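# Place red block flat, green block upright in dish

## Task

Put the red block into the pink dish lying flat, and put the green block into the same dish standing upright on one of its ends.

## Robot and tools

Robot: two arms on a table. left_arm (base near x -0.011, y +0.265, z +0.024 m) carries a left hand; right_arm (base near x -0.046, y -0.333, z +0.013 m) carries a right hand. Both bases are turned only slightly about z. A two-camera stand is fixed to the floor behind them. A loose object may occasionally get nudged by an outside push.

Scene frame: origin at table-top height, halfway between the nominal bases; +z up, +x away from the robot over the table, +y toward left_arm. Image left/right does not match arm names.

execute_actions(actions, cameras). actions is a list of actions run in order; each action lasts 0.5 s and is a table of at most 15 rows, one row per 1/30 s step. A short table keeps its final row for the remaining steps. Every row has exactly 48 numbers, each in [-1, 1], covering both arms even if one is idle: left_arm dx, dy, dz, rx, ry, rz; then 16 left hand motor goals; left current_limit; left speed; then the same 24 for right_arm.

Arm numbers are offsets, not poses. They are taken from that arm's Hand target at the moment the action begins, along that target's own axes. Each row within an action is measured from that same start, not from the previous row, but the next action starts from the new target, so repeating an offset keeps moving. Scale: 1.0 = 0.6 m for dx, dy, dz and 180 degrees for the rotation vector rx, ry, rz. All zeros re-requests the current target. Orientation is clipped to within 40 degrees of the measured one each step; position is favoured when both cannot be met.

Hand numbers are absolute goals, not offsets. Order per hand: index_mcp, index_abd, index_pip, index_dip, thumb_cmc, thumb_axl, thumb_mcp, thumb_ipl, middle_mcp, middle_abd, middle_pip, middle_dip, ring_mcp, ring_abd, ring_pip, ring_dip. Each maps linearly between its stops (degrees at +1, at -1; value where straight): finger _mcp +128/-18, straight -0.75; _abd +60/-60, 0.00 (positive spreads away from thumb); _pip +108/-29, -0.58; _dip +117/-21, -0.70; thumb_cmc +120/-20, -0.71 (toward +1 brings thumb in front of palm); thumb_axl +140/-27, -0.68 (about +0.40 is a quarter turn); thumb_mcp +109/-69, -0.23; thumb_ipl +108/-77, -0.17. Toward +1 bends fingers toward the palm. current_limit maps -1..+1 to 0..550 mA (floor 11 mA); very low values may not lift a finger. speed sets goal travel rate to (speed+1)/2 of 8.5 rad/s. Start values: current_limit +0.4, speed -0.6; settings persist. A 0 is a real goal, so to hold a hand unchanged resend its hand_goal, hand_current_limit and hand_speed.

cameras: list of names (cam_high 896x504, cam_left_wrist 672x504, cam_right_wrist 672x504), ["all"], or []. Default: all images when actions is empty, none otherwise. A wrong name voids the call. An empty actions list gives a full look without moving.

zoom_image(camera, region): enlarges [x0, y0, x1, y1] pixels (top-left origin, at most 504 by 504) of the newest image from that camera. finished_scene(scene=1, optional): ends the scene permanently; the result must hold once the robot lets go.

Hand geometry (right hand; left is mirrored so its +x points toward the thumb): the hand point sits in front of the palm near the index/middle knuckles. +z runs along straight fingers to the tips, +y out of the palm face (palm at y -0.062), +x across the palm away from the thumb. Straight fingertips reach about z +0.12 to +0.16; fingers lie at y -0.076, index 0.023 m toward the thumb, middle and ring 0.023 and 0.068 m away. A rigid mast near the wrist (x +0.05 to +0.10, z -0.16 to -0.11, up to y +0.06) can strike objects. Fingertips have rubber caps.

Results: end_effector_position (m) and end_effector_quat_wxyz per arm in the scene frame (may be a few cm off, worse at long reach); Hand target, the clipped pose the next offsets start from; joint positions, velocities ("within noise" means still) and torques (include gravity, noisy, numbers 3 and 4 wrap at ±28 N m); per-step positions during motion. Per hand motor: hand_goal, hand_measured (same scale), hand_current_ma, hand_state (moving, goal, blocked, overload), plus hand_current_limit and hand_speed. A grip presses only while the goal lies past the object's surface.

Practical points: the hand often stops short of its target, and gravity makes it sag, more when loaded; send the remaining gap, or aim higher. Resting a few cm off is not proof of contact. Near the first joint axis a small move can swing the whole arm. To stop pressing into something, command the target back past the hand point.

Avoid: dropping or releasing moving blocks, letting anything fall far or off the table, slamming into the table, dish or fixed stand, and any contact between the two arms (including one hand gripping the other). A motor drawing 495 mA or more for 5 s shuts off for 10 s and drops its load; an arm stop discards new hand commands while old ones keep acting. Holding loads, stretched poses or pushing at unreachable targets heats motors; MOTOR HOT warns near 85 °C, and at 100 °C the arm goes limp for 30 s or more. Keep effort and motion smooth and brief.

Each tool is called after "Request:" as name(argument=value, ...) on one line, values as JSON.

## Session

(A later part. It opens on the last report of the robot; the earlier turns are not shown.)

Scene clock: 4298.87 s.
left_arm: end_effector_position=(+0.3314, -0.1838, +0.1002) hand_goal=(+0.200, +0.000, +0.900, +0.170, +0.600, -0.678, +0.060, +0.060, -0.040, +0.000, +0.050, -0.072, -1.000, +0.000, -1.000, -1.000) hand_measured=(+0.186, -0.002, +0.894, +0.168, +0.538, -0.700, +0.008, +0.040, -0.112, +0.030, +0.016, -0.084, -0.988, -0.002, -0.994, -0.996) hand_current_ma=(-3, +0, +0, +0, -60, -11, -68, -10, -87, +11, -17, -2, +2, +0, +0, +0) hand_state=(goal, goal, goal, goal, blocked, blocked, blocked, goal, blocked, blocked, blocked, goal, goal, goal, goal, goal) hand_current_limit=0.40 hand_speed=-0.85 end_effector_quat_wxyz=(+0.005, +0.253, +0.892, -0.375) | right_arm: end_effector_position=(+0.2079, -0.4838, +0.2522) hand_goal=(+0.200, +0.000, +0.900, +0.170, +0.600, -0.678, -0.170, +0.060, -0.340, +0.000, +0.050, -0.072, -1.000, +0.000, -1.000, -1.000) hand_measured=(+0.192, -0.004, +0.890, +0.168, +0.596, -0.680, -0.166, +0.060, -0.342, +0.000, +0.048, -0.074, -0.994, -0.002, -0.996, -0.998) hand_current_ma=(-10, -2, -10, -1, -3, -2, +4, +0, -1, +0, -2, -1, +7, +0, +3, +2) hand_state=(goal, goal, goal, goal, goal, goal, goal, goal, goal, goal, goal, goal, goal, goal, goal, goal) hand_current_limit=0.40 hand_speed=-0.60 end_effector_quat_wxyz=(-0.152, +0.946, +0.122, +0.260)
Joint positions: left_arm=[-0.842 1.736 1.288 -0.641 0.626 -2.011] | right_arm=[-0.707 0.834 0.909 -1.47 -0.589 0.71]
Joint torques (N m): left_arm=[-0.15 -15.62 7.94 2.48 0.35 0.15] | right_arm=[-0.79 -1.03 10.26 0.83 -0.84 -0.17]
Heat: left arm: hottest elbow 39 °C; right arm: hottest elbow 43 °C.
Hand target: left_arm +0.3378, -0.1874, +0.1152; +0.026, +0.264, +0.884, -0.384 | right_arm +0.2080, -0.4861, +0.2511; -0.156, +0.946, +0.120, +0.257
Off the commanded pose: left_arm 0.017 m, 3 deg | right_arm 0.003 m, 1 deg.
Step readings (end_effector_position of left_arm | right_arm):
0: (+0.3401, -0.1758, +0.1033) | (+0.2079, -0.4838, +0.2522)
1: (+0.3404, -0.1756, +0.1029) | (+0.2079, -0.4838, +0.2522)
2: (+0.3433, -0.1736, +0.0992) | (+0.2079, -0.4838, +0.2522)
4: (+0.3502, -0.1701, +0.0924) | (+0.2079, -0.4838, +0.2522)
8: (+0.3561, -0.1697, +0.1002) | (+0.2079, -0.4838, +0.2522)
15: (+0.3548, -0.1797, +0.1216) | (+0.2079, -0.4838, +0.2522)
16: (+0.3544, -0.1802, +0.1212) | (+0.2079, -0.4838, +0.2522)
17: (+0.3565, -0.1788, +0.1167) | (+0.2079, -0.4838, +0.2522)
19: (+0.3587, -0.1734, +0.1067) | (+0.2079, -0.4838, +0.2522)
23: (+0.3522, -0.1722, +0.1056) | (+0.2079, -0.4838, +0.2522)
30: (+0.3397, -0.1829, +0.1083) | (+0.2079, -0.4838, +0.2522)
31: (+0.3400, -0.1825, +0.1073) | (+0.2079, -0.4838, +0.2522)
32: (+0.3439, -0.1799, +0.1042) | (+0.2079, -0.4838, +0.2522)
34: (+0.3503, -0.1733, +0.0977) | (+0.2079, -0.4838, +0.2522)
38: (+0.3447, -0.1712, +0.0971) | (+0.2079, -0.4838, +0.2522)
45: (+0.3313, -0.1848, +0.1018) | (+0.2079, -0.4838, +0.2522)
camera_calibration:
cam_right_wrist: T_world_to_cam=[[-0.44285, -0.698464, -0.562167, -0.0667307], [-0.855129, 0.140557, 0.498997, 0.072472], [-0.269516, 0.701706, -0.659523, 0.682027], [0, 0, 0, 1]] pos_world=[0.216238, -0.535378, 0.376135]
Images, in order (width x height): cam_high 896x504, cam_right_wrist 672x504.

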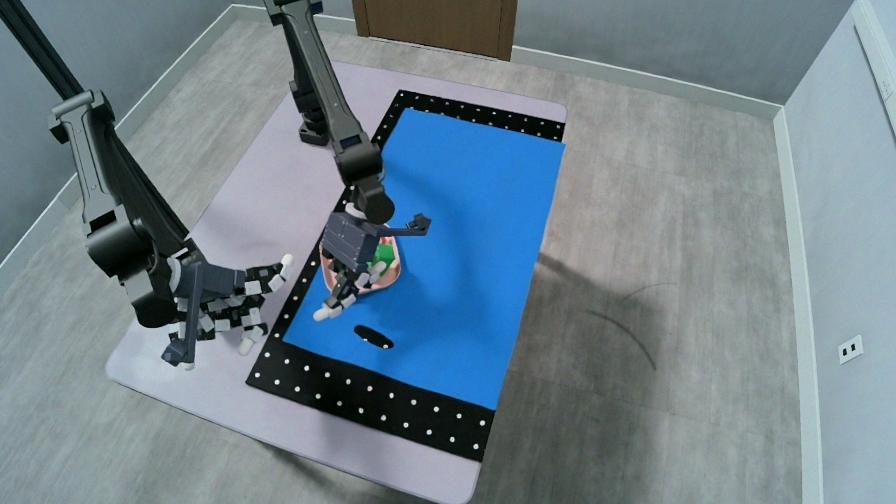

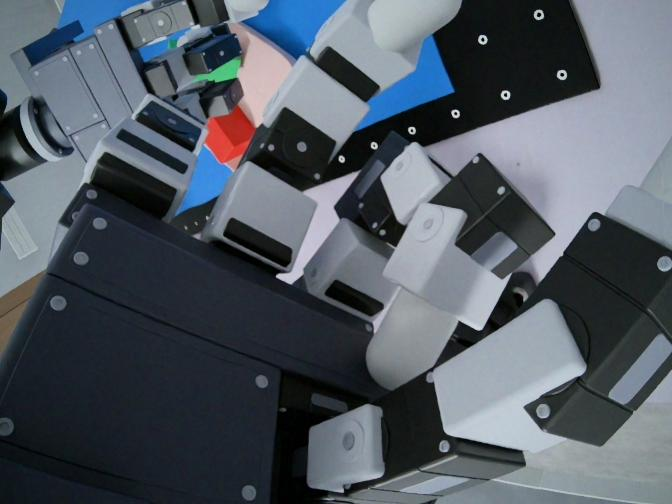

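Request:
execute_actions(actions=[[[0.0098,-0.0019,0.0102,-0.0626,-0.0271,0.0478,0.2,0,0.9,0.17,0.6,-0.678,0.08,0.06,-0.02,0,0.051,-0.072,-1,0,-1,-1,0.4,-0.85,0,0,0,0,0,0,0.2,0,0.9,0.17,0.6,-0.678,-0.169,0.06,-0.34,0,0.051,-0.072,-1,0,-1,-1,0.4,-0.6]],[[0.0100,-0.0053,0.0087,-0.0626,-0.0271,0.0478,0.2,0,0.9,0.17,0.6,-0.678,0.08,0.06,-0.02,0,0.051,-0.072,-1,0,-1,-1,0.4,-0.85,0,0,0,0,0,0,0.2,0,0.9,0.17,0.6,-0.678,-0.169,0.06,-0.34,0,0.051,-0.072,-1,0,-1,-1,0.4,-0.6]],[[0,0,0,0,0,0,0.2,0,0.9,0.17,0.6,-0.678,0.08,0.06,-0.02,0,0.051,-0.072,-1,0,-1,-1,0.4,-0.85,0,0,0,0,0,0,0.2,0,0.9,0.17,0.6,-0.678,-0.169,0.06,-0.34,0,0.051,-0.072,-1,0,-1,-1,0.4,-0.6]]], cameras=["cam_high", "cam_right_wrist"])

Request:
zoom_image(camera="cam_right_wrist", region=[140, 0, 320, 140])

Request:
zoom_image(camera="cam_high", region=[340, 220, 410, 290])

Scene clock: 4315.20 s.
left_arm: end_effector_position=(+0.3186, -0.1880, +0.0899) hand_goal=(+0.200, +0.000, +0.900, +0.170, +0.600, -0.678, +0.080, +0.060, -0.020, +0.000, +0.050, -0.072, -1.000, +0.000, -1.000, -1.000) hand_measured=(+0.186, -0.002, +0.894, +0.168, +0.534, -0.702, +0.022, +0.040, -0.112, +0.030, +0.012, -0.086, -0.992, -0.002, -0.994, -0.996) hand_current_ma=(-3, +0, +0, +0, -66, -13, -86, -10, -141, +11, -23, -3, +1, +0, +0, +0) hand_state=(goal, goal, goal, goal, blocked, blocked, blocked, goal, blocked, blocked, blocked, goal, goal, goal, goal, goal) hand_current_limit=0.40 hand_speed=-0.85 end_effector_quat_wxyz=(+0.189, +0.344, +0.896, -0.209) | right_arm: end_effector_position=(+0.2079, -0.4838, +0.2522) hand_goal=(+0.200, +0.000, +0.900, +0.170, +0.600, -0.678, -0.170, +0.060, -0.340, +0.000, +0.050, -0.072, -1.000, +0.000, -1.000, -1.000) hand_measured=(+0.192, -0.004, +0.890, +0.168, +0.596, -0.680, -0.166, +0.060, -0.342, +0.000, +0.048, -0.074, -0.994, -0.002, -0.996, -0.998) hand_current_ma=(-10, -2, -10, -1, -3, -2, +4, +0, -1, +0, -2, -1, +7, +0, +3, +2) hand_state=(goal, goal, goal, goal, goal, goal, goal, goal, goal, goal, goal, goal, goal, goal, goal, goal) hand_current_limit=0.40 hand_speed=-0.60 end_effector_quat_wxyz=(-0.152, +0.946, +0.122, +0.260)
Joint positions: left_arm=[-1.052 1.689 1.161 -0.478 0.086 -1.906] | right_arm=[-0.707 0.834 0.909 -1.47 -0.589 0.71]
Joint velocities: left_arm=[within noise] | right_arm=[0.005 -0.015 0.002 -0.022 0.022 -0.154]
Joint torques (N m): left_arm=[-0.15 -14.97 7.76 2.76 -0.4 0.33] | right_arm=[-1.03 -0.85 10.28 0.57 -0.85 -0.15]
Heat: left arm: hottest elbow 38 °C; right arm: hottest elbow 43 °C.
Hand target: left_arm +0.3248, -0.1920, +0.1054; +0.208, +0.349, +0.888, -0.218 | right_arm +0.2080, -0.4861, +0.2511; -0.156, +0.946, +0.120, +0.257
Off the commanded pose: left_arm 0.017 m, 3 deg | right_arm 0.003 m, 1 deg.
Step readings (end_effector_position of left_arm | right_arm):
0: (+0.3314, -0.1838, +0.1002) | (+0.2079, -0.4838, +0.2522)
1: (+0.3323, -0.1832, +0.1000) | (+0.2079, -0.4838, +0.2522)
2: (+0.3370, -0.1802, +0.0985) | (+0.2079, -0.4838, +0.2522)
4: (+0.3451, -0.1731, +0.0956) | (+0.2079, -0.4838, +0.2522)
8: (+0.3375, -0.1725, +0.0926) | (+0.2079, -0.4838, +0.2522)
15: (+0.3226, -0.1862, +0.0922) | (+0.2079, -0.4838, +0.2522)
16: (+0.3237, -0.1855, +0.0921) | (+0.2079, -0.4838, +0.2522)
17: (+0.3290, -0.1822, +0.0923) | (+0.2079, -0.4838, +0.2522)
19: (+0.3374, -0.1751, +0.0930) | (+0.2079, -0.4838, +0.2522)
23: (+0.3326, -0.1743, +0.0907) | (+0.2079, -0.4838, +0.2522)
30: (+0.3165, -0.1875, +0.0889) | (+0.2079, -0.4838, +0.2522)
31: (+0.3170, -0.1877, +0.0892) | (+0.2079, -0.4838, +0.2522)
32: (+0.3175, -0.1877, +0.0894) | (+0.2079, -0.4838, +0.2522)
34: (+0.3181, -0.1878, +0.0897) | (+0.2079, -0.4838, +0.2522)
38: (+0.3184, -0.1879, +0.0898) | (+0.2079, -0.4838, +0.2522)
45: (+0.3185, -0.1880, +0.0899) | (+0.2079, -0.4838, +0.2522)
camera_calibration:
cam_right_wrist: T_world_to_cam=[[-0.44285, -0.698464, -0.562167, -0.0667307], [-0.855129, 0.140557, 0.498997, 0.072472], [-0.269516, 0.701706, -0.659523, 0.682027], [0, 0, 0, 1]] pos_world=[0.216238, -0.535378, 0.376135]
Images, in order (width x height): cam_high 896x504, cam_right_wrist 672x504.

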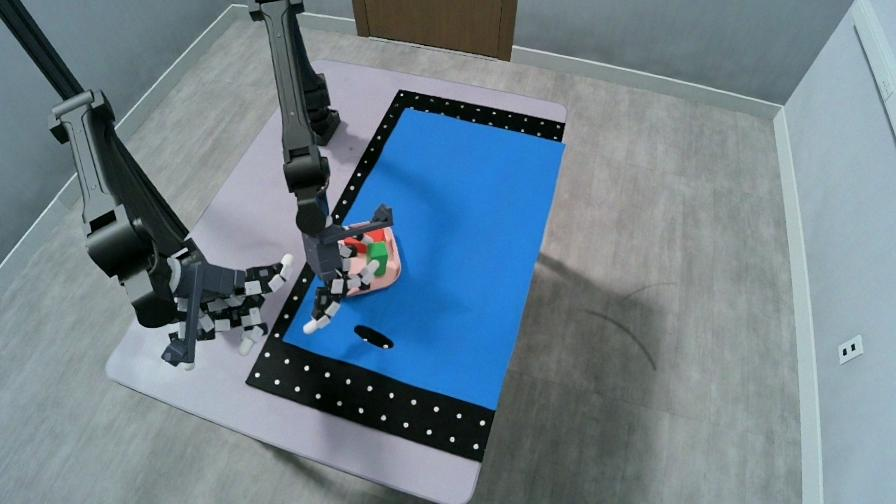

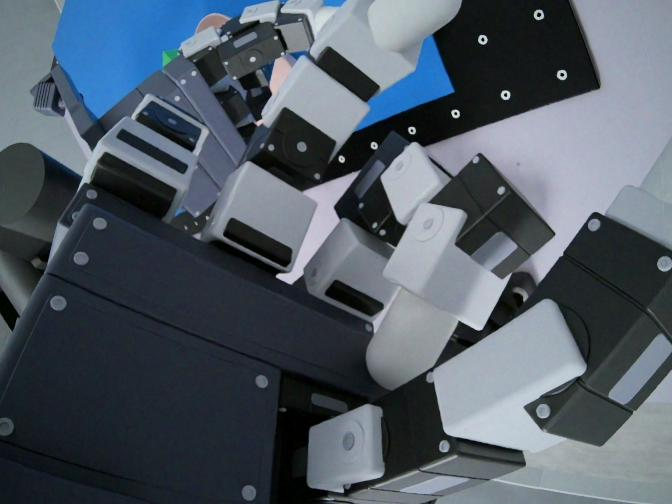

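Scaled by 2.800 from the camera's 672x504 image, which has a finer 960x720 frame.

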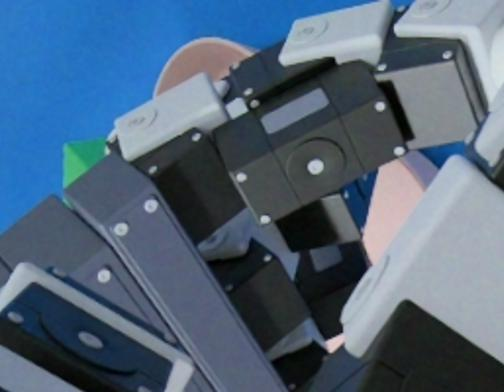

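Scaled by 7.200.

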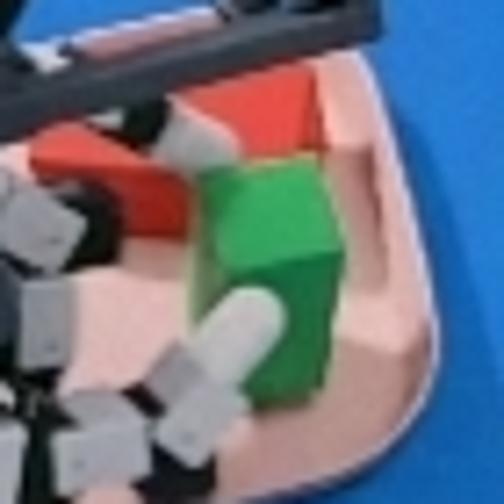

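Request:
execute_actions(actions=[[[0,0,0,-0.0178,0.0407,-0.0002,0.2,0,0.9,0.17,0.6,-0.678,0.08,0.06,-0.02,0,0.051,-0.072,-1,0,-1,-1,0.4,-0.85,0,0,0,0,0,0,0.2,0,0.9,0.17,0.6,-0.678,-0.169,0.06,-0.34,0,0.051,-0.072,-1,0,-1,-1,0.4,-0.6]],[[0.0131,0.0058,0.0204,0,0,0,0.2,0,0.9,0.17,0.6,-0.678,0.08,0.06,-0.02,0,0.051,-0.072,-1,0,-1,-1,0.4,-0.85,0,0,0,0,0,0,0.2,0,0.9,0.17,0.6,-0.678,-0.169,0.06,-0.34,0,0.051,-0.072,-1,0,-1,-1,0.4,-0.6]]], cameras=["cam_high"])

Request:
zoom_image(camera="cam_high", region=[340, 220, 410, 290])

Scene clock: 4366.23 s.
left_arm: end_effector_position=(+0.3157, -0.1772, +0.0883) hand_goal=(+0.200, +0.000, +0.900, +0.170, +0.600, -0.678, +0.080, +0.060, -0.020, +0.000, +0.050, -0.072, -1.000, +0.000, -1.000, -1.000) hand_measured=(+0.186, -0.002, +0.894, +0.168, +0.534, -0.702, +0.022, +0.040, -0.112, +0.030, +0.012, -0.086, -0.992, -0.002, -0.994, -0.996) hand_current_ma=(-3, +0, +0, +0, -66, -13, -85, -10, -141, +11, -23, -3, +1, +0, +0, +0) hand_state=(goal, goal, goal, goal, blocked, blocked, blocked, goal, blocked, blocked, blocked, goal, goal, goal, goal, goal) hand_current_limit=0.40 hand_speed=-0.85 end_effector_quat_wxyz=(+0.149, +0.348, +0.910, -0.166) | right_arm: end_effector_position=(+0.2079, -0.4838, +0.2522) hand_goal=(+0.200, +0.000, +0.900, +0.170, +0.600, -0.678, -0.170, +0.060, -0.340, +0.000, +0.050, -0.072, -1.000, +0.000, -1.000, -1.000) hand_measured=(+0.192, -0.004, +0.890, +0.168, +0.596, -0.680, -0.166, +0.060, -0.342, +0.000, +0.048, -0.074, -0.994, -0.002, -0.996, -0.998) hand_current_ma=(-10, -2, -10, -1, -3, -2, +4, +0, -1, +0, -2, -1, +7, +0, +3, +2) hand_state=(goal, goal, goal, goal, goal, goal, goal, goal, goal, goal, goal, goal, goal, goal, goal, goal) hand_current_limit=0.40 hand_speed=-0.60 end_effector_quat_wxyz=(-0.152, +0.946, +0.122, +0.260)
Joint positions: left_arm=[-1.052 1.724 1.229 -0.631 0.07 -1.9] | right_arm=[-0.707 0.834 0.909 -1.47 -0.589 0.71]
Joint torques (N m): left_arm=[-0.67 -12.4 9.51 2.47 -0.42 0.28] | right_arm=[-1.2 -1.79 10.19 0.43 -0.81 -0.14]
Heat: left arm: hottest elbow 36 °C; right arm: hottest elbow 43 °C.
Hand target: left_arm +0.3238, -0.1902, +0.0905; +0.160, +0.356, +0.905, -0.170 | right_arm +0.2080, -0.4861, +0.2511; -0.156, +0.946, +0.120, +0.257
Off the commanded pose: left_arm 0.015 m, 2 deg | right_arm 0.003 m, 1 deg.
Step readings (end_effector_position of left_arm | right_arm):
0: (+0.3186, -0.1880, +0.0899) | (+0.2079, -0.4838, +0.2522)
1: (+0.3186, -0.1880, +0.0899) | (+0.2079, -0.4838, +0.2522)
2: (+0.3182, -0.1864, +0.0897) | (+0.2079, -0.4838, +0.2522)
4: (+0.3156, -0.1797, +0.0898) | (+0.2079, -0.4838, +0.2522)
8: (+0.3129, -0.1731, +0.0933) | (+0.2079, -0.4838, +0.2522)
15: (+0.3153, -0.1765, +0.0986) | (+0.2079, -0.4838, +0.2522)
16: (+0.3153, -0.1764, +0.0985) | (+0.2079, -0.4838, +0.2522)
17: (+0.3152, -0.1763, +0.0981) | (+0.2079, -0.4838, +0.2522)
19: (+0.3152, -0.1762, +0.0965) | (+0.2079, -0.4838, +0.2522)
23: (+0.3154, -0.1766, +0.0912) | (+0.2079, -0.4838, +0.2522)
30: (+0.3157, -0.1770, +0.0882) | (+0.2079, -0.4838, +0.2522)
Images, in order (width x height): cam_high 896x504.

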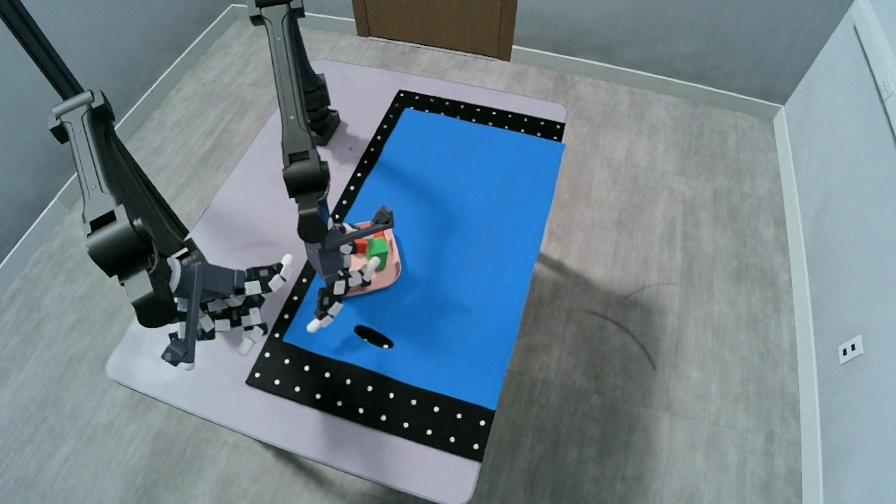

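Scaled by 7.200.

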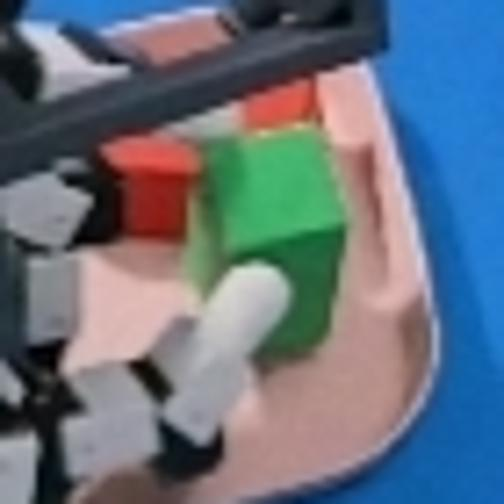

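Request:
execute_actions(actions=[[[-0.0053,-0.0022,0.0254,0,0,0,0.2,0,0.9,0.17,0.6,-0.678,0.08,0.06,-0.02,0,0.051,-0.072,-1,0,-1,-1,0.4,-0.85,0,0,0,0,0,0,0.2,0,0.9,0.17,0.6,-0.678,-0.169,0.06,-0.34,0,0.051,-0.072,-1,0,-1,-1,0.4,-0.6]]], cameras=["cam_high"])

Request:
zoom_image(camera="cam_high", region=[340, 220, 410, 290])

Scene clock: 4407.77 s.
left_arm: end_effector_position=(+0.3175, -0.1792, +0.0735) hand_goal=(+0.200, +0.000, +0.900, +0.170, +0.600, -0.678, +0.080, +0.060, -0.020, +0.000, +0.050, -0.072, -1.000, +0.000, -1.000, -1.000) hand_measured=(+0.186, -0.002, +0.894, +0.168, +0.530, -0.702, +0.022, +0.038, -0.104, +0.032, +0.012, -0.084, -0.992, -0.002, -0.994, -0.996) hand_current_ma=(-3, +0, +0, +0, -74, -13, -85, -12, -116, +11, -22, -2, +1, +0, +0, +0) hand_state=(goal, goal, goal, goal, blocked, blocked, blocked, blocked, blocked, blocked, blocked, goal, goal, goal, goal, goal) hand_current_limit=0.40 hand_speed=-0.85 end_effector_quat_wxyz=(+0.146, +0.349, +0.912, -0.160) | right_arm: end_effector_position=(+0.2079, -0.4838, +0.2522) hand_goal=(+0.200, +0.000, +0.900, +0.170, +0.600, -0.678, -0.170, +0.060, -0.340, +0.000, +0.050, -0.072, -1.000, +0.000, -1.000, -1.000) hand_measured=(+0.192, -0.004, +0.890, +0.168, +0.596, -0.680, -0.166, +0.060, -0.342, +0.000, +0.048, -0.074, -0.994, -0.002, -0.996, -0.998) hand_current_ma=(-10, -2, -10, -1, -3, -2, +4, +0, -1, +0, -2, -1, +7, +0, +3, +2) hand_state=(goal, goal, goal, goal, goal, goal, goal, goal, goal, goal, goal, goal, goal, goal, goal, goal) hand_current_limit=0.40 hand_speed=-0.60 end_effector_quat_wxyz=(-0.152, +0.946, +0.122, +0.260)
Joint positions: left_arm=[-1.053 1.755 1.229 -0.611 0.064 -1.9] | right_arm=[-0.707 0.834 0.909 -1.47 -0.589 0.71]
Joint torques (N m): left_arm=[-0.73 -11.81 10.56 2.52 -0.22 0.26] | right_arm=[-1.38 -1.26 10.24 0.55 -0.82 -0.2]
Heat: left arm: hottest elbow 38 °C; right arm: hottest elbow 43 °C.
Hand target: left_arm +0.3277, -0.1994, +0.0785; +0.160, +0.356, +0.905, -0.170 | right_arm +0.2080, -0.4861, +0.2511; -0.156, +0.946, +0.120, +0.257
Off the commanded pose: left_arm 0.023 m, 2 deg | right_arm 0.003 m, 1 deg.
Step readings (end_effector_position of left_arm | right_arm):
0: (+0.3157, -0.1772, +0.0883) | (+0.2079, -0.4838, +0.2522)
1: (+0.3157, -0.1772, +0.0883) | (+0.2079, -0.4838, +0.2522)
2: (+0.3160, -0.1775, +0.0880) | (+0.2079, -0.4838, +0.2522)
4: (+0.3169, -0.1787, +0.0863) | (+0.2079, -0.4838, +0.2522)
8: (+0.3174, -0.1797, +0.0771) | (+0.2079, -0.4838, +0.2522)
15: (+0.3175, -0.1792, +0.0735) | (+0.2079, -0.4838, +0.2522)
Images, in order (width x height): cam_high 896x504.

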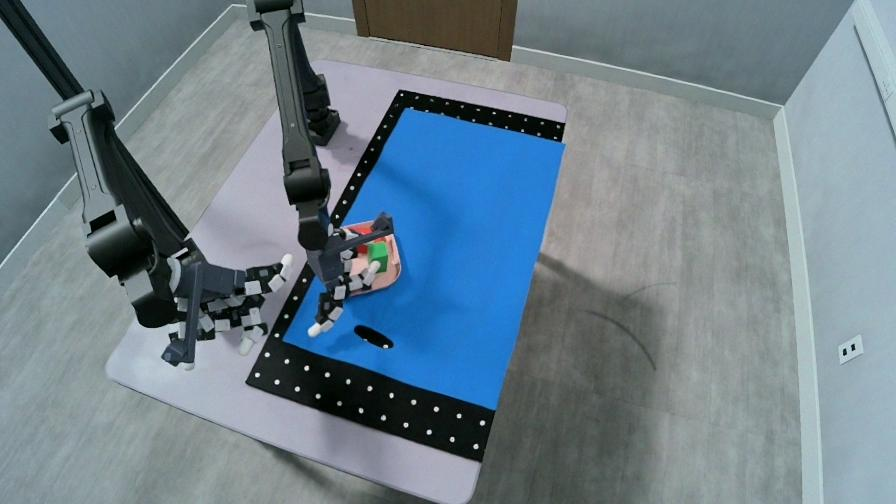

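Scaled by 7.200.

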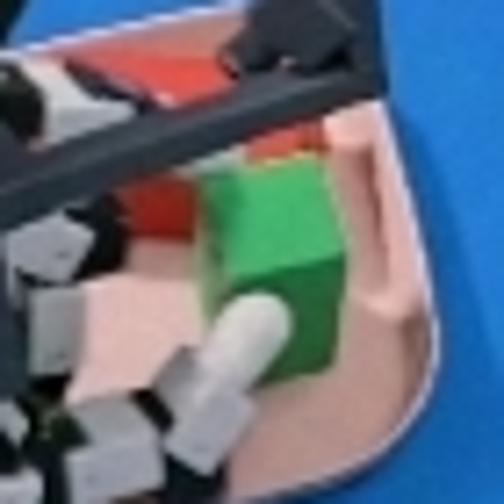

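Request:
execute_actions(actions=[[[0.0055,0.0025,0.0119,0,0,0,0.2,0,0.9,0.17,0.6,-0.678,0.08,0.06,-0.02,0,0.051,-0.072,-1,0,-1,-1,0.4,-0.85,0,0,0,0,0,0,0.2,0,0.9,0.17,0.6,-0.678,-0.169,0.06,-0.34,0,0.051,-0.072,-1,0,-1,-1,0.4,-0.6]]], cameras=["cam_high"])

Request:
zoom_image(camera="cam_high", region=[340, 220, 410, 290])

Scene clock: 4420.93 s.
left_arm: end_effector_position=(+0.3193, -0.1823, +0.0731) hand_goal=(+0.200, +0.000, +0.900, +0.170, +0.600, -0.678, +0.080, +0.060, -0.020, +0.000, +0.050, -0.072, -1.000, +0.000, -1.000, -1.000) hand_measured=(+0.186, -0.002, +0.894, +0.168, +0.530, -0.702, +0.022, +0.038, -0.104, +0.032, +0.012, -0.086, -0.992, -0.002, -0.994, -0.996) hand_current_ma=(-3, +0, +0, +0, -74, -13, -85, -12, -116, +11, -22, -3, +1, +0, +0, +0) hand_state=(goal, goal, goal, goal, blocked, blocked, blocked, blocked, blocked, blocked, blocked, goal, goal, goal, goal, goal) hand_current_limit=0.40 hand_speed=-0.85 end_effector_quat_wxyz=(+0.151, +0.348, +0.910, -0.164) | right_arm: end_effector_position=(+0.2079, -0.4838, +0.2522) hand_goal=(+0.200, +0.000, +0.900, +0.170, +0.600, -0.678, -0.170, +0.060, -0.340, +0.000, +0.050, -0.072, -1.000, +0.000, -1.000, -1.000) hand_measured=(+0.192, -0.004, +0.890, +0.168, +0.596, -0.680, -0.166, +0.060, -0.342, +0.000, +0.048, -0.074, -0.994, -0.002, -0.996, -0.998) hand_current_ma=(-10, -2, -10, -1, -3, -2, +4, +0, -1, +0, -2, -1, +7, +0, +3, +2) hand_state=(goal, goal, goal, goal, goal, goal, goal, goal, goal, goal, goal, goal, goal, goal, goal, goal) hand_current_limit=0.40 hand_speed=-0.60 end_effector_quat_wxyz=(-0.152, +0.946, +0.122, +0.260)
Joint positions: left_arm=[-1.053 1.758 1.229 -0.596 0.064 -1.9] | right_arm=[-0.707 0.834 0.909 -1.47 -0.589 0.71]
Joint torques (N m): left_arm=[-0.67 -11.58 9.94 2.56 -0.24 0.25] | right_arm=[0.5 -2.2 10.17 0.72 -0.84 -0.12]
Heat: left arm: hottest elbow 38 °C; right arm: hottest elbow 43 °C.
Hand target: left_arm +0.3277, -0.1995, +0.0705; +0.160, +0.356, +0.905, -0.170 | right_arm +0.2080, -0.4861, +0.2511; -0.156, +0.946, +0.120, +0.257
Off the commanded pose: left_arm 0.019 m, 2 deg | right_arm 0.003 m, 1 deg.
Step readings (end_effector_position of left_arm | right_arm):
0: (+0.3175, -0.1792, +0.0735) | (+0.2079, -0.4838, +0.2522)
1: (+0.3175, -0.1792, +0.0735) | (+0.2079, -0.4838, +0.2522)
2: (+0.3176, -0.1793, +0.0736) | (+0.2079, -0.4838, +0.2522)
4: (+0.3182, -0.1802, +0.0739) | (+0.2079, -0.4838, +0.2522)
8: (+0.3192, -0.1821, +0.0730) | (+0.2079, -0.4838, +0.2522)
15: (+0.3193, -0.1822, +0.0731) | (+0.2079, -0.4838, +0.2522)
Images, in order (width x height): cam_high 896x504.

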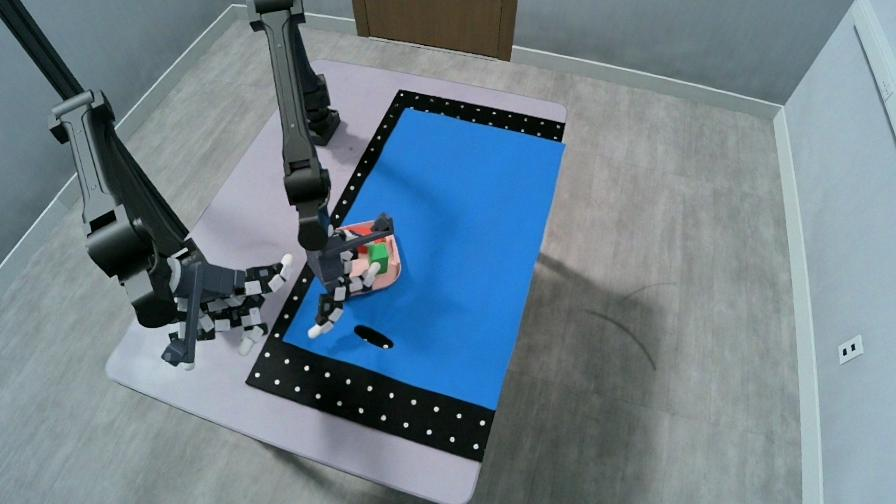

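Scaled by 7.200.

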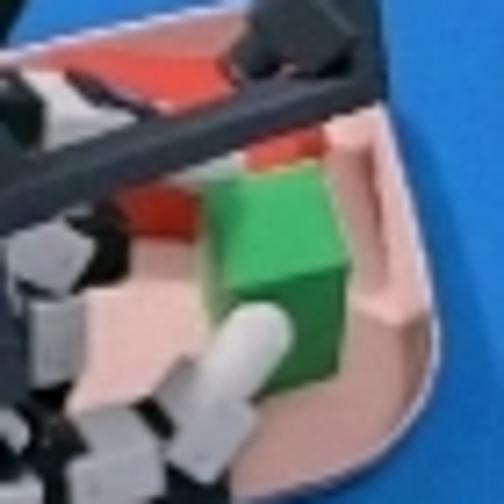

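Request:
execute_actions(actions=[[[0.0055,0.0025,0.0119,0,0,0,0.2,0,0.9,0.17,0.6,-0.678,0.08,0.06,-0.02,0,0.051,-0.072,-1,0,-1,-1,0.4,-0.85,0,0,0,0,0,0,0.2,0,0.9,0.17,0.6,-0.678,-0.169,0.06,-0.34,0,0.051,-0.072,-1,0,-1,-1,0.4,-0.6]]], cameras=["cam_high"])

Request:
zoom_image(camera="cam_high", region=[340, 220, 410, 290])

Scene clock: 4431.53 s.
left_arm: end_effector_position=(+0.3216, -0.1862, +0.0708) hand_goal=(+0.200, +0.000, +0.900, +0.170, +0.600, -0.678, +0.080, +0.060, -0.020, +0.000, +0.050, -0.072, -1.000, +0.000, -1.000, -1.000) hand_measured=(+0.186, -0.002, +0.894, +0.168, +0.522, -0.708, +0.022, +0.038, -0.086, +0.032, +0.012, -0.086, -0.992, -0.002, -0.994, -0.996) hand_current_ma=(-3, +0, +0, +0, -95, -19, -85, -12, -72, +11, -22, -3, +1, +0, +0, +0) hand_state=(goal, goal, goal, goal, blocked, blocked, blocked, blocked, blocked, blocked, blocked, goal, goal, goal, goal, goal) hand_current_limit=0.40 hand_speed=-0.85 end_effector_quat_wxyz=(+0.156, +0.348, +0.909, -0.168) | right_arm: end_effector_position=(+0.2079, -0.4838, +0.2522) hand_goal=(+0.200, +0.000, +0.900, +0.170, +0.600, -0.678, -0.170, +0.060, -0.340, +0.000, +0.050, -0.072, -1.000, +0.000, -1.000, -1.000) hand_measured=(+0.192, -0.004, +0.890, +0.168, +0.596, -0.680, -0.166, +0.060, -0.342, +0.000, +0.048, -0.074, -0.994, -0.002, -0.996, -0.998) hand_current_ma=(-10, -2, -10, -1, -3, -2, +4, +0, -1, +0, -2, -1, +7, +0, +3, +2) hand_state=(goal, goal, goal, goal, goal, goal, goal, goal, goal, goal, goal, goal, goal, goal, goal, goal) hand_current_limit=0.40 hand_speed=-0.60 end_effector_quat_wxyz=(-0.152, +0.946, +0.122, +0.260)
Joint positions: left_arm=[-1.053 1.764 1.229 -0.575 0.064 -1.9] | right_arm=[-0.707 0.834 0.909 -1.47 -0.589 0.71]
Joint torques (N m): left_arm=[-0.38 -11.22 9.28 2.67 -0.18 0.29] | right_arm=[-1.49 -1.67 10.07 0.68 -0.87 -0.15]
Heat: left arm: hottest elbow 38 °C; right arm: hottest elbow 43 °C.
Hand target: left_arm +0.3276, -0.1996, +0.0627; +0.161, +0.356, +0.905, -0.170 | right_arm +0.2080, -0.4861, +0.2511; -0.156, +0.946, +0.120, +0.257
Off the commanded pose: left_arm 0.017 m, 1 deg | right_arm 0.003 m, 1 deg.
Step readings (end_effector_position of left_arm | right_arm):
0: (+0.3193, -0.1823, +0.0731) | (+0.2079, -0.4838, +0.2522)
1: (+0.3193, -0.1823, +0.0731) | (+0.2079, -0.4838, +0.2522)
2: (+0.3195, -0.1826, +0.0732) | (+0.2079, -0.4838, +0.2522)
4: (+0.3202, -0.1838, +0.0728) | (+0.2079, -0.4838, +0.2522)
8: (+0.3210, -0.1851, +0.0720) | (+0.2079, -0.4838, +0.2522)
15: (+0.3216, -0.1861, +0.0708) | (+0.2079, -0.4838, +0.2522)
Images, in order (width x height): cam_high 896x504.

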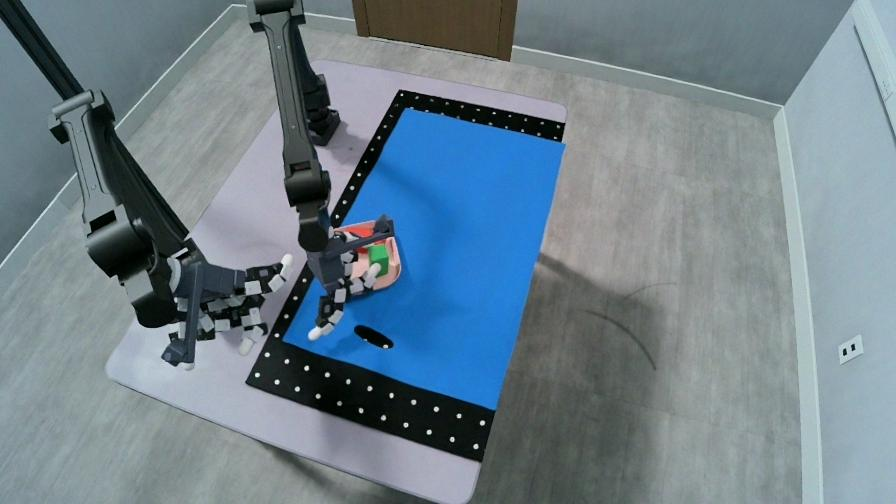

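Scaled by 7.200.

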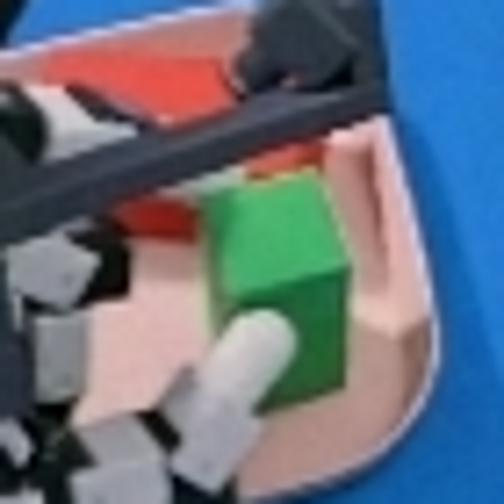

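Request:
execute_actions(actions=[[[0.0055,0.0025,0.0119,0,0,0,0.2,0,0.9,0.17,0.6,-0.678,0.08,0.06,-0.02,0,0.051,-0.072,-1,0,-1,-1,0.4,-0.85,0,0,0,0,0,0,0.2,0,0.9,0.17,0.6,-0.678,-0.169,0.06,-0.34,0,0.051,-0.072,-1,0,-1,-1,0.4,-0.6]]], cameras=["cam_high"])

Request:
zoom_image(camera="cam_high", region=[340, 220, 410, 290])

Scene clock: 4460.13 s.
left_arm: end_effector_position=(+0.3228, -0.1882, +0.0697) hand_goal=(+0.200, +0.000, +0.900, +0.170, +0.600, -0.678, +0.080, +0.060, -0.020, +0.000, +0.050, -0.072, -1.000, +0.000, -1.000, -1.000) hand_measured=(+0.186, -0.002, +0.894, +0.168, +0.516, -0.708, +0.022, +0.038, -0.074, +0.032, +0.012, -0.088, -0.992, -0.002, -0.994, -0.996) hand_current_ma=(-3, +0, +0, +0, -108, -21, -85, -12, -50, +11, -22, -4, +1, +0, +0, +0) hand_state=(goal, goal, goal, goal, blocked, blocked, blocked, blocked, blocked, blocked, blocked, goal, goal, goal, goal, goal) hand_current_limit=0.40 hand_speed=-0.85 end_effector_quat_wxyz=(+0.159, +0.348, +0.908, -0.171) | right_arm: end_effector_position=(+0.2079, -0.4838, +0.2522) hand_goal=(+0.200, +0.000, +0.900, +0.170, +0.600, -0.678, -0.170, +0.060, -0.340, +0.000, +0.050, -0.072, -1.000, +0.000, -1.000, -1.000) hand_measured=(+0.192, -0.004, +0.890, +0.168, +0.596, -0.680, -0.166, +0.060, -0.342, +0.000, +0.048, -0.074, -0.994, -0.002, -0.996, -0.998) hand_current_ma=(-10, -2, -10, -1, -3, -2, +4, +0, -1, +0, -2, -1, +7, +0, +3, +2) hand_state=(goal, goal, goal, goal, goal, goal, goal, goal, goal, goal, goal, goal, goal, goal, goal, goal) hand_current_limit=0.40 hand_speed=-0.60 end_effector_quat_wxyz=(-0.152, +0.946, +0.122, +0.260)
Joint positions: left_arm=[-1.053 1.768 1.229 -0.565 0.063 -1.9] | right_arm=[-0.707 0.834 0.909 -1.47 -0.589 0.71]
Joint torques (N m): left_arm=[-0.79 -10.7 8.68 3.03 -0.18 0.29] | right_arm=[-1.44 -1.96 10.09 0.39 -0.76 -0.19]
Heat: left arm: hottest elbow 38 °C; right arm: hottest elbow 43 °C.
Hand target: left_arm +0.3275, -0.1995, +0.0546; +0.160, +0.356, +0.905, -0.170 | right_arm +0.2080, -0.4861, +0.2511; -0.156, +0.946, +0.120, +0.257
Off the commanded pose: left_arm 0.019 m, 1 deg | right_arm 0.003 m, 1 deg.
Step readings (end_effector_position of left_arm | right_arm):
0: (+0.3216, -0.1862, +0.0708) | (+0.2079, -0.4838, +0.2522)
1: (+0.3216, -0.1862, +0.0706) | (+0.2079, -0.4838, +0.2522)
2: (+0.3217, -0.1864, +0.0707) | (+0.2079, -0.4838, +0.2522)
4: (+0.3222, -0.1873, +0.0700) | (+0.2079, -0.4838, +0.2522)
8: (+0.3228, -0.1880, +0.0699) | (+0.2079, -0.4838, +0.2522)
15: (+0.3228, -0.1882, +0.0697) | (+0.2079, -0.4838, +0.2522)
Images, in order (width x height): cam_high 896x504.

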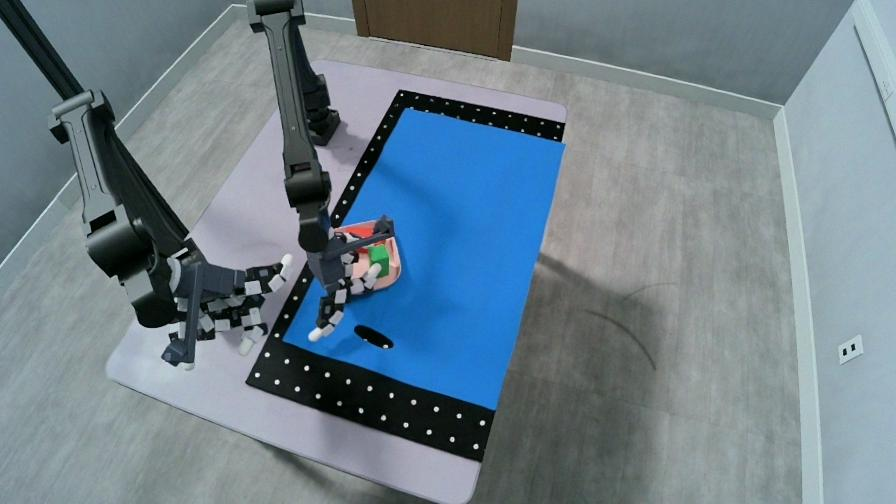

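Scaled by 7.200.

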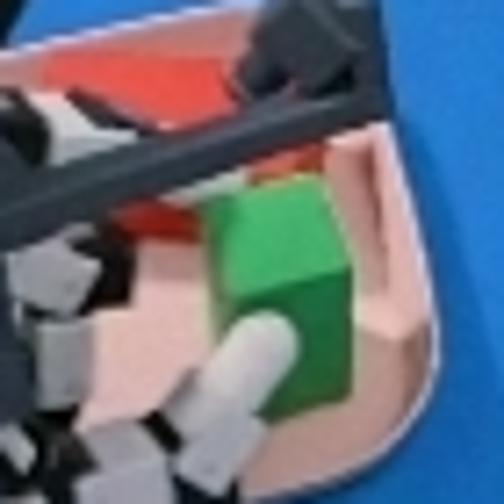

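Request:
execute_actions(actions=[[[-0.0055,-0.0025,-0.0119,0,0,0,0.2,0,0.9,0.17,0.6,-0.678,0.08,0.06,-0.02,0,0.051,-0.072,-1,0,-1,-1,0.4,-0.85,0,0,0,0,0,0,0.2,0,0.9,0.17,0.6,-0.678,-0.169,0.06,-0.34,0,0.051,-0.072,-1,0,-1,-1,0.4,-0.6]],[[-0.0042,-0.0018,-0.0089,0,0,0,0.2,0,0.9,0.17,0.55,-0.69,0.05,0.05,-0.045,0.02,0.03,-0.08,-1,0,-1,-1,0.4,-0.96,0,0,0,0,0,0,0.2,0,0.9,0.17,0.6,-0.678,-0.169,0.06,-0.34,0,0.051,-0.072,-1,0,-1,-1,0.4,-0.6]]], cameras=["cam_high"])

Request:
zoom_image(camera="cam_high", region=[340, 220, 410, 290])

Scene clock: 4487.53 s.
left_arm: end_effector_position=(+0.3227, -0.1879, +0.0696) hand_goal=(+0.200, +0.000, +0.900, +0.170, +0.550, -0.690, +0.050, +0.050, -0.046, +0.020, +0.030, -0.080, -1.000, +0.000, -1.000, -1.000) hand_measured=(+0.186, -0.002, +0.894, +0.168, +0.510, -0.712, +0.022, +0.034, -0.074, +0.036, +0.012, -0.092, -0.992, -0.002, -0.994, -0.996) hand_current_ma=(-3, +0, +0, +0, -25, -11, -21, -7, -13, +3, -5, -2, +1, +0, +0, +0) hand_state=(goal, goal, goal, goal, blocked, blocked, blocked, goal, blocked, goal, goal, goal, goal, goal, goal, goal) hand_current_limit=0.40 hand_speed=-0.96 end_effector_quat_wxyz=(+0.159, +0.348, +0.908, -0.170) | right_arm: end_effector_position=(+0.2079, -0.4838, +0.2522) hand_goal=(+0.200, +0.000, +0.900, +0.170, +0.600, -0.678, -0.170, +0.060, -0.340, +0.000, +0.050, -0.072, -1.000, +0.000, -1.000, -1.000) hand_measured=(+0.192, -0.004, +0.890, +0.168, +0.596, -0.680, -0.166, +0.060, -0.342, +0.000, +0.048, -0.074, -0.994, -0.002, -0.996, -0.998) hand_current_ma=(-10, -2, -10, -1, -3, -2, +4, +0, -1, +0, -2, -1, +7, +0, +3, +2) hand_state=(goal, goal, goal, goal, goal, goal, goal, goal, goal, goal, goal, goal, goal, goal, goal, goal) hand_current_limit=0.40 hand_speed=-0.60 end_effector_quat_wxyz=(-0.152, +0.946, +0.122, +0.260)
Joint positions: left_arm=[-1.053 1.768 1.229 -0.566 0.063 -1.9] | right_arm=[-0.707 0.834 0.909 -1.47 -0.589 0.71]
Joint torques (N m): left_arm=[-0.67 -12.16 9.78 1.63 -0.2 0.26] | right_arm=[-1.44 -1.85 10.04 0.58 -0.87 -0.16]
Heat: left arm: hottest elbow 37 °C; right arm: hottest elbow 43 °C.
Hand target: left_arm +0.3277, -0.1995, +0.0686; +0.160, +0.356, +0.905, -0.170 | right_arm +0.2080, -0.4861, +0.2511; -0.156, +0.946, +0.120, +0.257
Off the commanded pose: left_arm 0.013 m, 1 deg | right_arm 0.003 m, 1 deg.
Step readings (end_effector_position of left_arm | right_arm):
0: (+0.3228, -0.1882, +0.0697) | (+0.2079, -0.4838, +0.2522)
1: (+0.3228, -0.1882, +0.0697) | (+0.2079, -0.4838, +0.2522)
2: (+0.3228, -0.1882, +0.0697) | (+0.2079, -0.4838, +0.2522)
4: (+0.3228, -0.1882, +0.0697) | (+0.2079, -0.4838, +0.2522)
8: (+0.3228, -0.1882, +0.0697) | (+0.2079, -0.4838, +0.2522)
15: (+0.3228, -0.1882, +0.0697) | (+0.2079, -0.4838, +0.2522)
16: (+0.3228, -0.1882, +0.0697) | (+0.2079, -0.4838, +0.2522)
17: (+0.3228, -0.1882, +0.0697) | (+0.2079, -0.4838, +0.2522)
19: (+0.3228, -0.1882, +0.0697) | (+0.2079, -0.4838, +0.2522)
23: (+0.3227, -0.1879, +0.0696) | (+0.2079, -0.4838, +0.2522)
30: (+0.3227, -0.1879, +0.0696) | (+0.2079, -0.4838, +0.2522)
Images, in order (width x height): cam_high 896x504.

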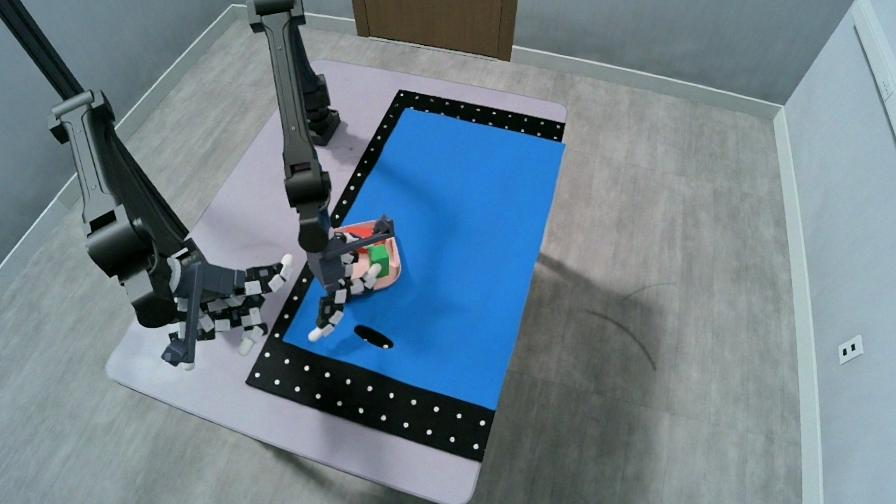

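Scaled by 7.200.

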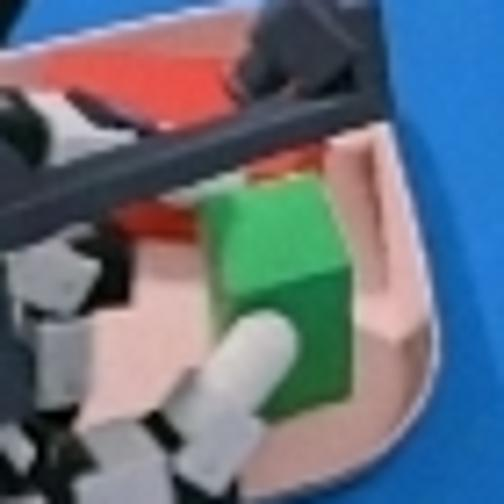

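Request:
execute_actions(actions=[[[-0.0042,-0.0018,-0.0089,0,0,0,0.2,0,0.9,0.17,0.51,-0.70,0.015,0.04,-0.085,0.035,0.015,-0.09,-1,0,-1,-1,0.4,-0.96,0,0,0,0,0,0,0.2,0,0.9,0.17,0.6,-0.678,-0.169,0.06,-0.34,0,0.051,-0.072,-1,0,-1,-1,0.4,-0.6]],[[0,0,0,0,0,0,0.2,0,0.9,0.17,0.51,-0.70,-0.01,0.04,-0.12,0.035,0.015,-0.09,-1,0,-1,-1,0.4,-0.96,0,0,0,0,0,0,0.2,0,0.9,0.17,0.6,-0.678,-0.169,0.06,-0.34,0,0.051,-0.072,-1,0,-1,-1,0.4,-0.6]]], cameras=["cam_high"])

Request:
zoom_image(camera="cam_high", region=[340, 220, 410, 290])

Scene clock: 4499.70 s.
left_arm: end_effector_position=(+0.3221, -0.1863, +0.0692) hand_goal=(+0.200, +0.000, +0.900, +0.170, +0.510, -0.700, -0.010, +0.040, -0.120, +0.034, +0.014, -0.090, -1.000, +0.000, -1.000, -1.000) hand_measured=(+0.186, -0.002, +0.894, +0.168, +0.502, -0.704, -0.002, +0.038, -0.082, +0.046, +0.024, -0.092, -0.992, -0.002, -0.994, -0.996) hand_current_ma=(-3, +0, +0, +0, -1, +0, +2, +0, +24, +2, +2, +0, +1, +0, +0, +0) hand_state=(goal, goal, goal, goal, goal, goal, goal, goal, blocked, goal, goal, goal, goal, goal, goal, goal) hand_current_limit=0.40 hand_speed=-0.96 end_effector_quat_wxyz=(+0.156, +0.351, +0.908, -0.167) | right_arm: end_effector_position=(+0.2079, -0.4838, +0.2522) hand_goal=(+0.200, +0.000, +0.900, +0.170, +0.600, -0.678, -0.170, +0.060, -0.340, +0.000, +0.050, -0.072, -1.000, +0.000, -1.000, -1.000) hand_measured=(+0.192, -0.004, +0.890, +0.168, +0.596, -0.680, -0.166, +0.060, -0.342, +0.000, +0.048, -0.074, -0.994, -0.002, -0.996, -0.998) hand_current_ma=(-10, -2, -10, -1, -3, -2, +4, +0, -1, +0, -2, -1, +7, +0, +3, +2) hand_state=(goal, goal, goal, goal, goal, goal, goal, goal, goal, goal, goal, goal, goal, goal, goal, goal) hand_current_limit=0.40 hand_speed=-0.60 end_effector_quat_wxyz=(-0.152, +0.946, +0.122, +0.260)
Joint positions: left_arm=[-1.053 1.768 1.229 -0.574 0.063 -1.893] | right_arm=[-0.707 0.834 0.909 -1.47 -0.589 0.71]
Joint torques (N m): left_arm=[-0.5 -12.69 10.29 1.29 -0.14 0.22] | right_arm=[0.03 -2.26 9.95 0.66 -0.89 -0.15]
Heat: left arm: hottest elbow 37 °C; right arm: hottest elbow 43 °C.
Hand target: left_arm +0.3278, -0.1994, +0.0746; +0.160, +0.356, +0.905, -0.170 | right_arm +0.2080, -0.4861, +0.2511; -0.156, +0.946, +0.120, +0.257
Off the commanded pose: left_arm 0.015 m, 1 deg | right_arm 0.003 m, 1 deg.
Step readings (end_effector_position of left_arm | right_arm):
0: (+0.3227, -0.1879, +0.0696) | (+0.2079, -0.4838, +0.2522)
1: (+0.3227, -0.1879, +0.0696) | (+0.2079, -0.4838, +0.2522)
2: (+0.3226, -0.1878, +0.0696) | (+0.2079, -0.4838, +0.2522)
4: (+0.3224, -0.1874, +0.0694) | (+0.2079, -0.4838, +0.2522)
8: (+0.3223, -0.1869, +0.0694) | (+0.2079, -0.4838, +0.2522)
15: (+0.3223, -0.1867, +0.0693) | (+0.2079, -0.4838, +0.2522)
16: (+0.3223, -0.1867, +0.0693) | (+0.2079, -0.4838, +0.2522)
17: (+0.3223, -0.1867, +0.0693) | (+0.2079, -0.4838, +0.2522)
19: (+0.3223, -0.1866, +0.0693) | (+0.2079, -0.4838, +0.2522)
23: (+0.3222, -0.1864, +0.0693) | (+0.2079, -0.4838, +0.2522)
30: (+0.3221, -0.1863, +0.0692) | (+0.2079, -0.4838, +0.2522)
Images, in order (width x height): cam_high 896x504.

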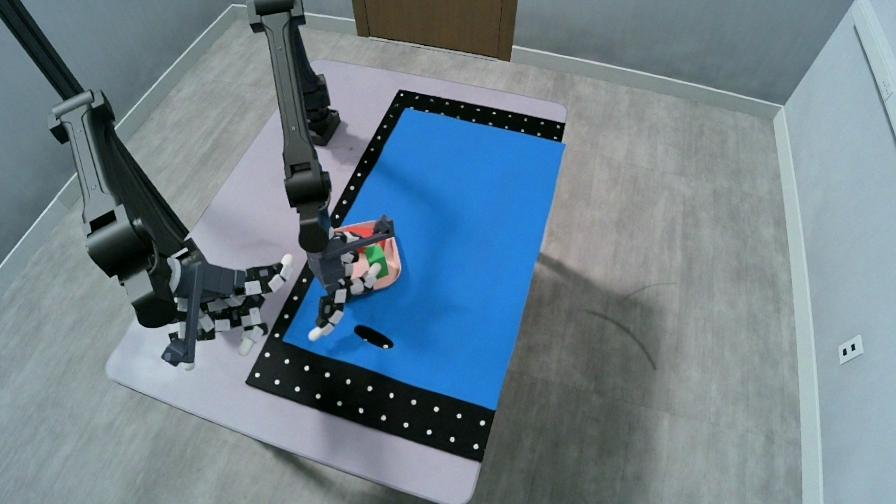

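Scaled by 7.200.

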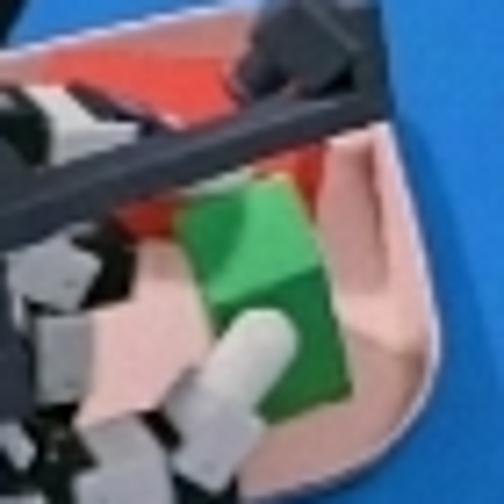

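Request:
execute_actions(actions=[[[0,0,0,0,0,0,0.2,0,0.9,0.17,0.50,-0.70,-0.05,0.04,-0.18,0.035,0.02,-0.09,-1,0,-1,-1,0.4,-0.94,0,0,0,0,0,0,0.2,0,0.9,0.17,0.6,-0.678,-0.169,0.06,-0.34,0,0.051,-0.072,-1,0,-1,-1,0.4,-0.6]],[[0,0,0,0,0,0,0.2,0,0.9,0.17,0.50,-0.70,-0.09,0.04,-0.25,0.035,0.02,-0.09,-1,0,-1,-1,0.4,-0.93,0,0,0,0,0,0,0.2,0,0.9,0.17,0.6,-0.678,-0.169,0.06,-0.34,0,0.051,-0.072,-1,0,-1,-1,0.4,-0.6]],[[0,0,0,0,0,0,0.2,0,0.9,0.17,0.50,-0.70,-0.11,0.04,-0.30,0.035,0.02,-0.09,-1,0,-1,-1,0.4,-0.93,0,0,0,0,0,0,0.2,0,0.9,0.17,0.6,-0.678,-0.169,0.06,-0.34,0,0.051,-0.072,-1,0,-1,-1,0.4,-0.6]]], cameras=["cam_high"])

Request:
zoom_image(camera="cam_high", region=[340, 220, 410, 290])

Scene clock: 4513.77 s.
left_arm: end_effector_position=(+0.3229, -0.1854, +0.0707) hand_goal=(+0.200, +0.000, +0.900, +0.170, +0.500, -0.700, -0.110, +0.040, -0.300, +0.034, +0.020, -0.090, -1.000, +0.000, -1.000, -1.000) hand_measured=(+0.186, -0.002, +0.894, +0.168, +0.500, -0.704, -0.102, +0.038, -0.156, +0.030, +0.066, -0.092, -0.992, -0.002, -0.994, -0.996) hand_current_ma=(-3, +0, +0, +0, +0, +0, +2, +0, +339, +0, +31, +0, +1, +0, +0, +0) hand_state=(goal, goal, goal, goal, goal, goal, goal, goal, blocked, goal, blocked, goal, goal, goal, goal, goal) hand_current_limit=0.40 hand_speed=-0.93 end_effector_quat_wxyz=(+0.157, +0.350, +0.909, -0.163) | right_arm: end_effector_position=(+0.2079, -0.4838, +0.2522) hand_goal=(+0.200, +0.000, +0.900, +0.170, +0.600, -0.678, -0.170, +0.060, -0.340, +0.000, +0.050, -0.072, -1.000, +0.000, -1.000, -1.000) hand_measured=(+0.192, -0.004, +0.890, +0.168, +0.596, -0.680, -0.166, +0.060, -0.342, +0.000, +0.048, -0.074, -0.994, -0.002, -0.996, -0.998) hand_current_ma=(-10, -2, -10, -1, -3, -2, +4, +0, -1, +0, -2, -1, +7, +0, +3, +2) hand_state=(goal, goal, goal, goal, goal, goal, goal, goal, goal, goal, goal, goal, goal, goal, goal, goal) hand_current_limit=0.40 hand_speed=-0.60 end_effector_quat_wxyz=(-0.152, +0.946, +0.122, +0.260)
Joint positions: left_arm=[-1.053 1.768 1.233 -0.583 0.057 -1.893] | right_arm=[-0.707 0.834 0.909 -1.47 -0.589 0.71]
Joint torques (N m): left_arm=[-0.73 -12.81 9.94 1.74 0.09 0.2] | right_arm=[-1.26 -1.85 10.24 0.68 -0.86 -0.19]
Heat: left arm: hottest elbow 38 °C; right arm: hottest elbow 43 °C.
Hand target: left_arm +0.3277, -0.1993, +0.0745; +0.160, +0.356, +0.905, -0.170 | right_arm +0.2080, -0.4861, +0.2511; -0.156, +0.946, +0.120, +0.257
Off the commanded pose: left_arm 0.015 m, 1 deg | right_arm 0.003 m, 1 deg.
Step readings (end_effector_position of left_arm | right_arm):
0: (+0.3221, -0.1863, +0.0692) | (+0.2079, -0.4838, +0.2522)
1: (+0.3221, -0.1863, +0.0692) | (+0.2079, -0.4838, +0.2522)
2: (+0.3221, -0.1863, +0.0692) | (+0.2079, -0.4838, +0.2522)
4: (+0.3221, -0.1863, +0.0692) | (+0.2079, -0.4838, +0.2522)
8: (+0.3222, -0.1861, +0.0694) | (+0.2079, -0.4838, +0.2522)
15: (+0.3224, -0.1863, +0.0699) | (+0.2079, -0.4838, +0.2522)
16: (+0.3224, -0.1863, +0.0699) | (+0.2079, -0.4838, +0.2522)
17: (+0.3224, -0.1863, +0.0699) | (+0.2079, -0.4838, +0.2522)
19: (+0.3225, -0.1862, +0.0699) | (+0.2079, -0.4838, +0.2522)
23: (+0.3225, -0.1859, +0.0700) | (+0.2079, -0.4838, +0.2522)
30: (+0.3227, -0.1858, +0.0704) | (+0.2079, -0.4838, +0.2522)
31: (+0.3227, -0.1858, +0.0704) | (+0.2079, -0.4838, +0.2522)
32: (+0.3227, -0.1858, +0.0704) | (+0.2079, -0.4838, +0.2522)
34: (+0.3228, -0.1857, +0.0704) | (+0.2079, -0.4838, +0.2522)
38: (+0.3229, -0.1856, +0.0706) | (+0.2079, -0.4838, +0.2522)
45: (+0.3229, -0.1854, +0.0707) | (+0.2079, -0.4838, +0.2522)
Images, in order (width x height): cam_high 896x504.

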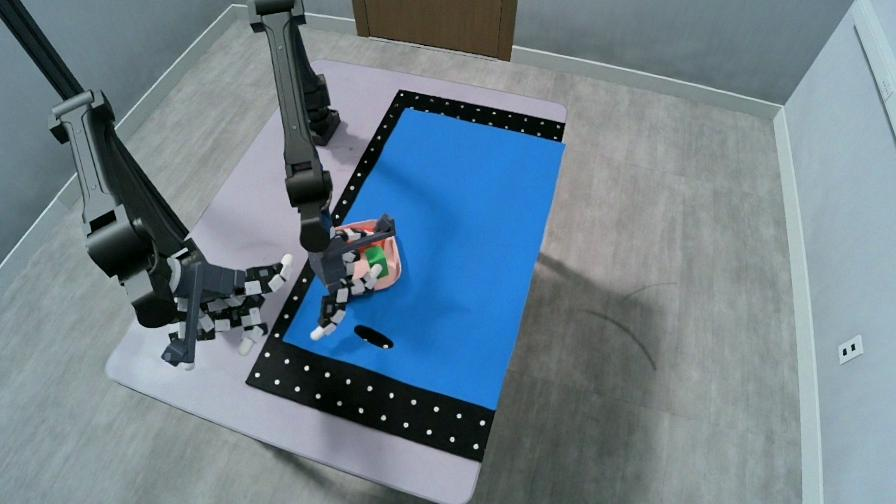

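Scaled by 7.200.

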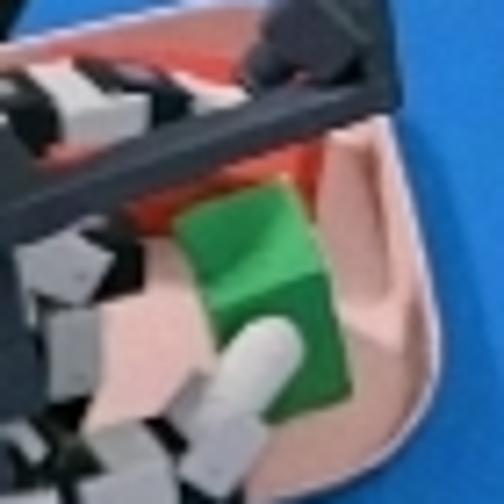

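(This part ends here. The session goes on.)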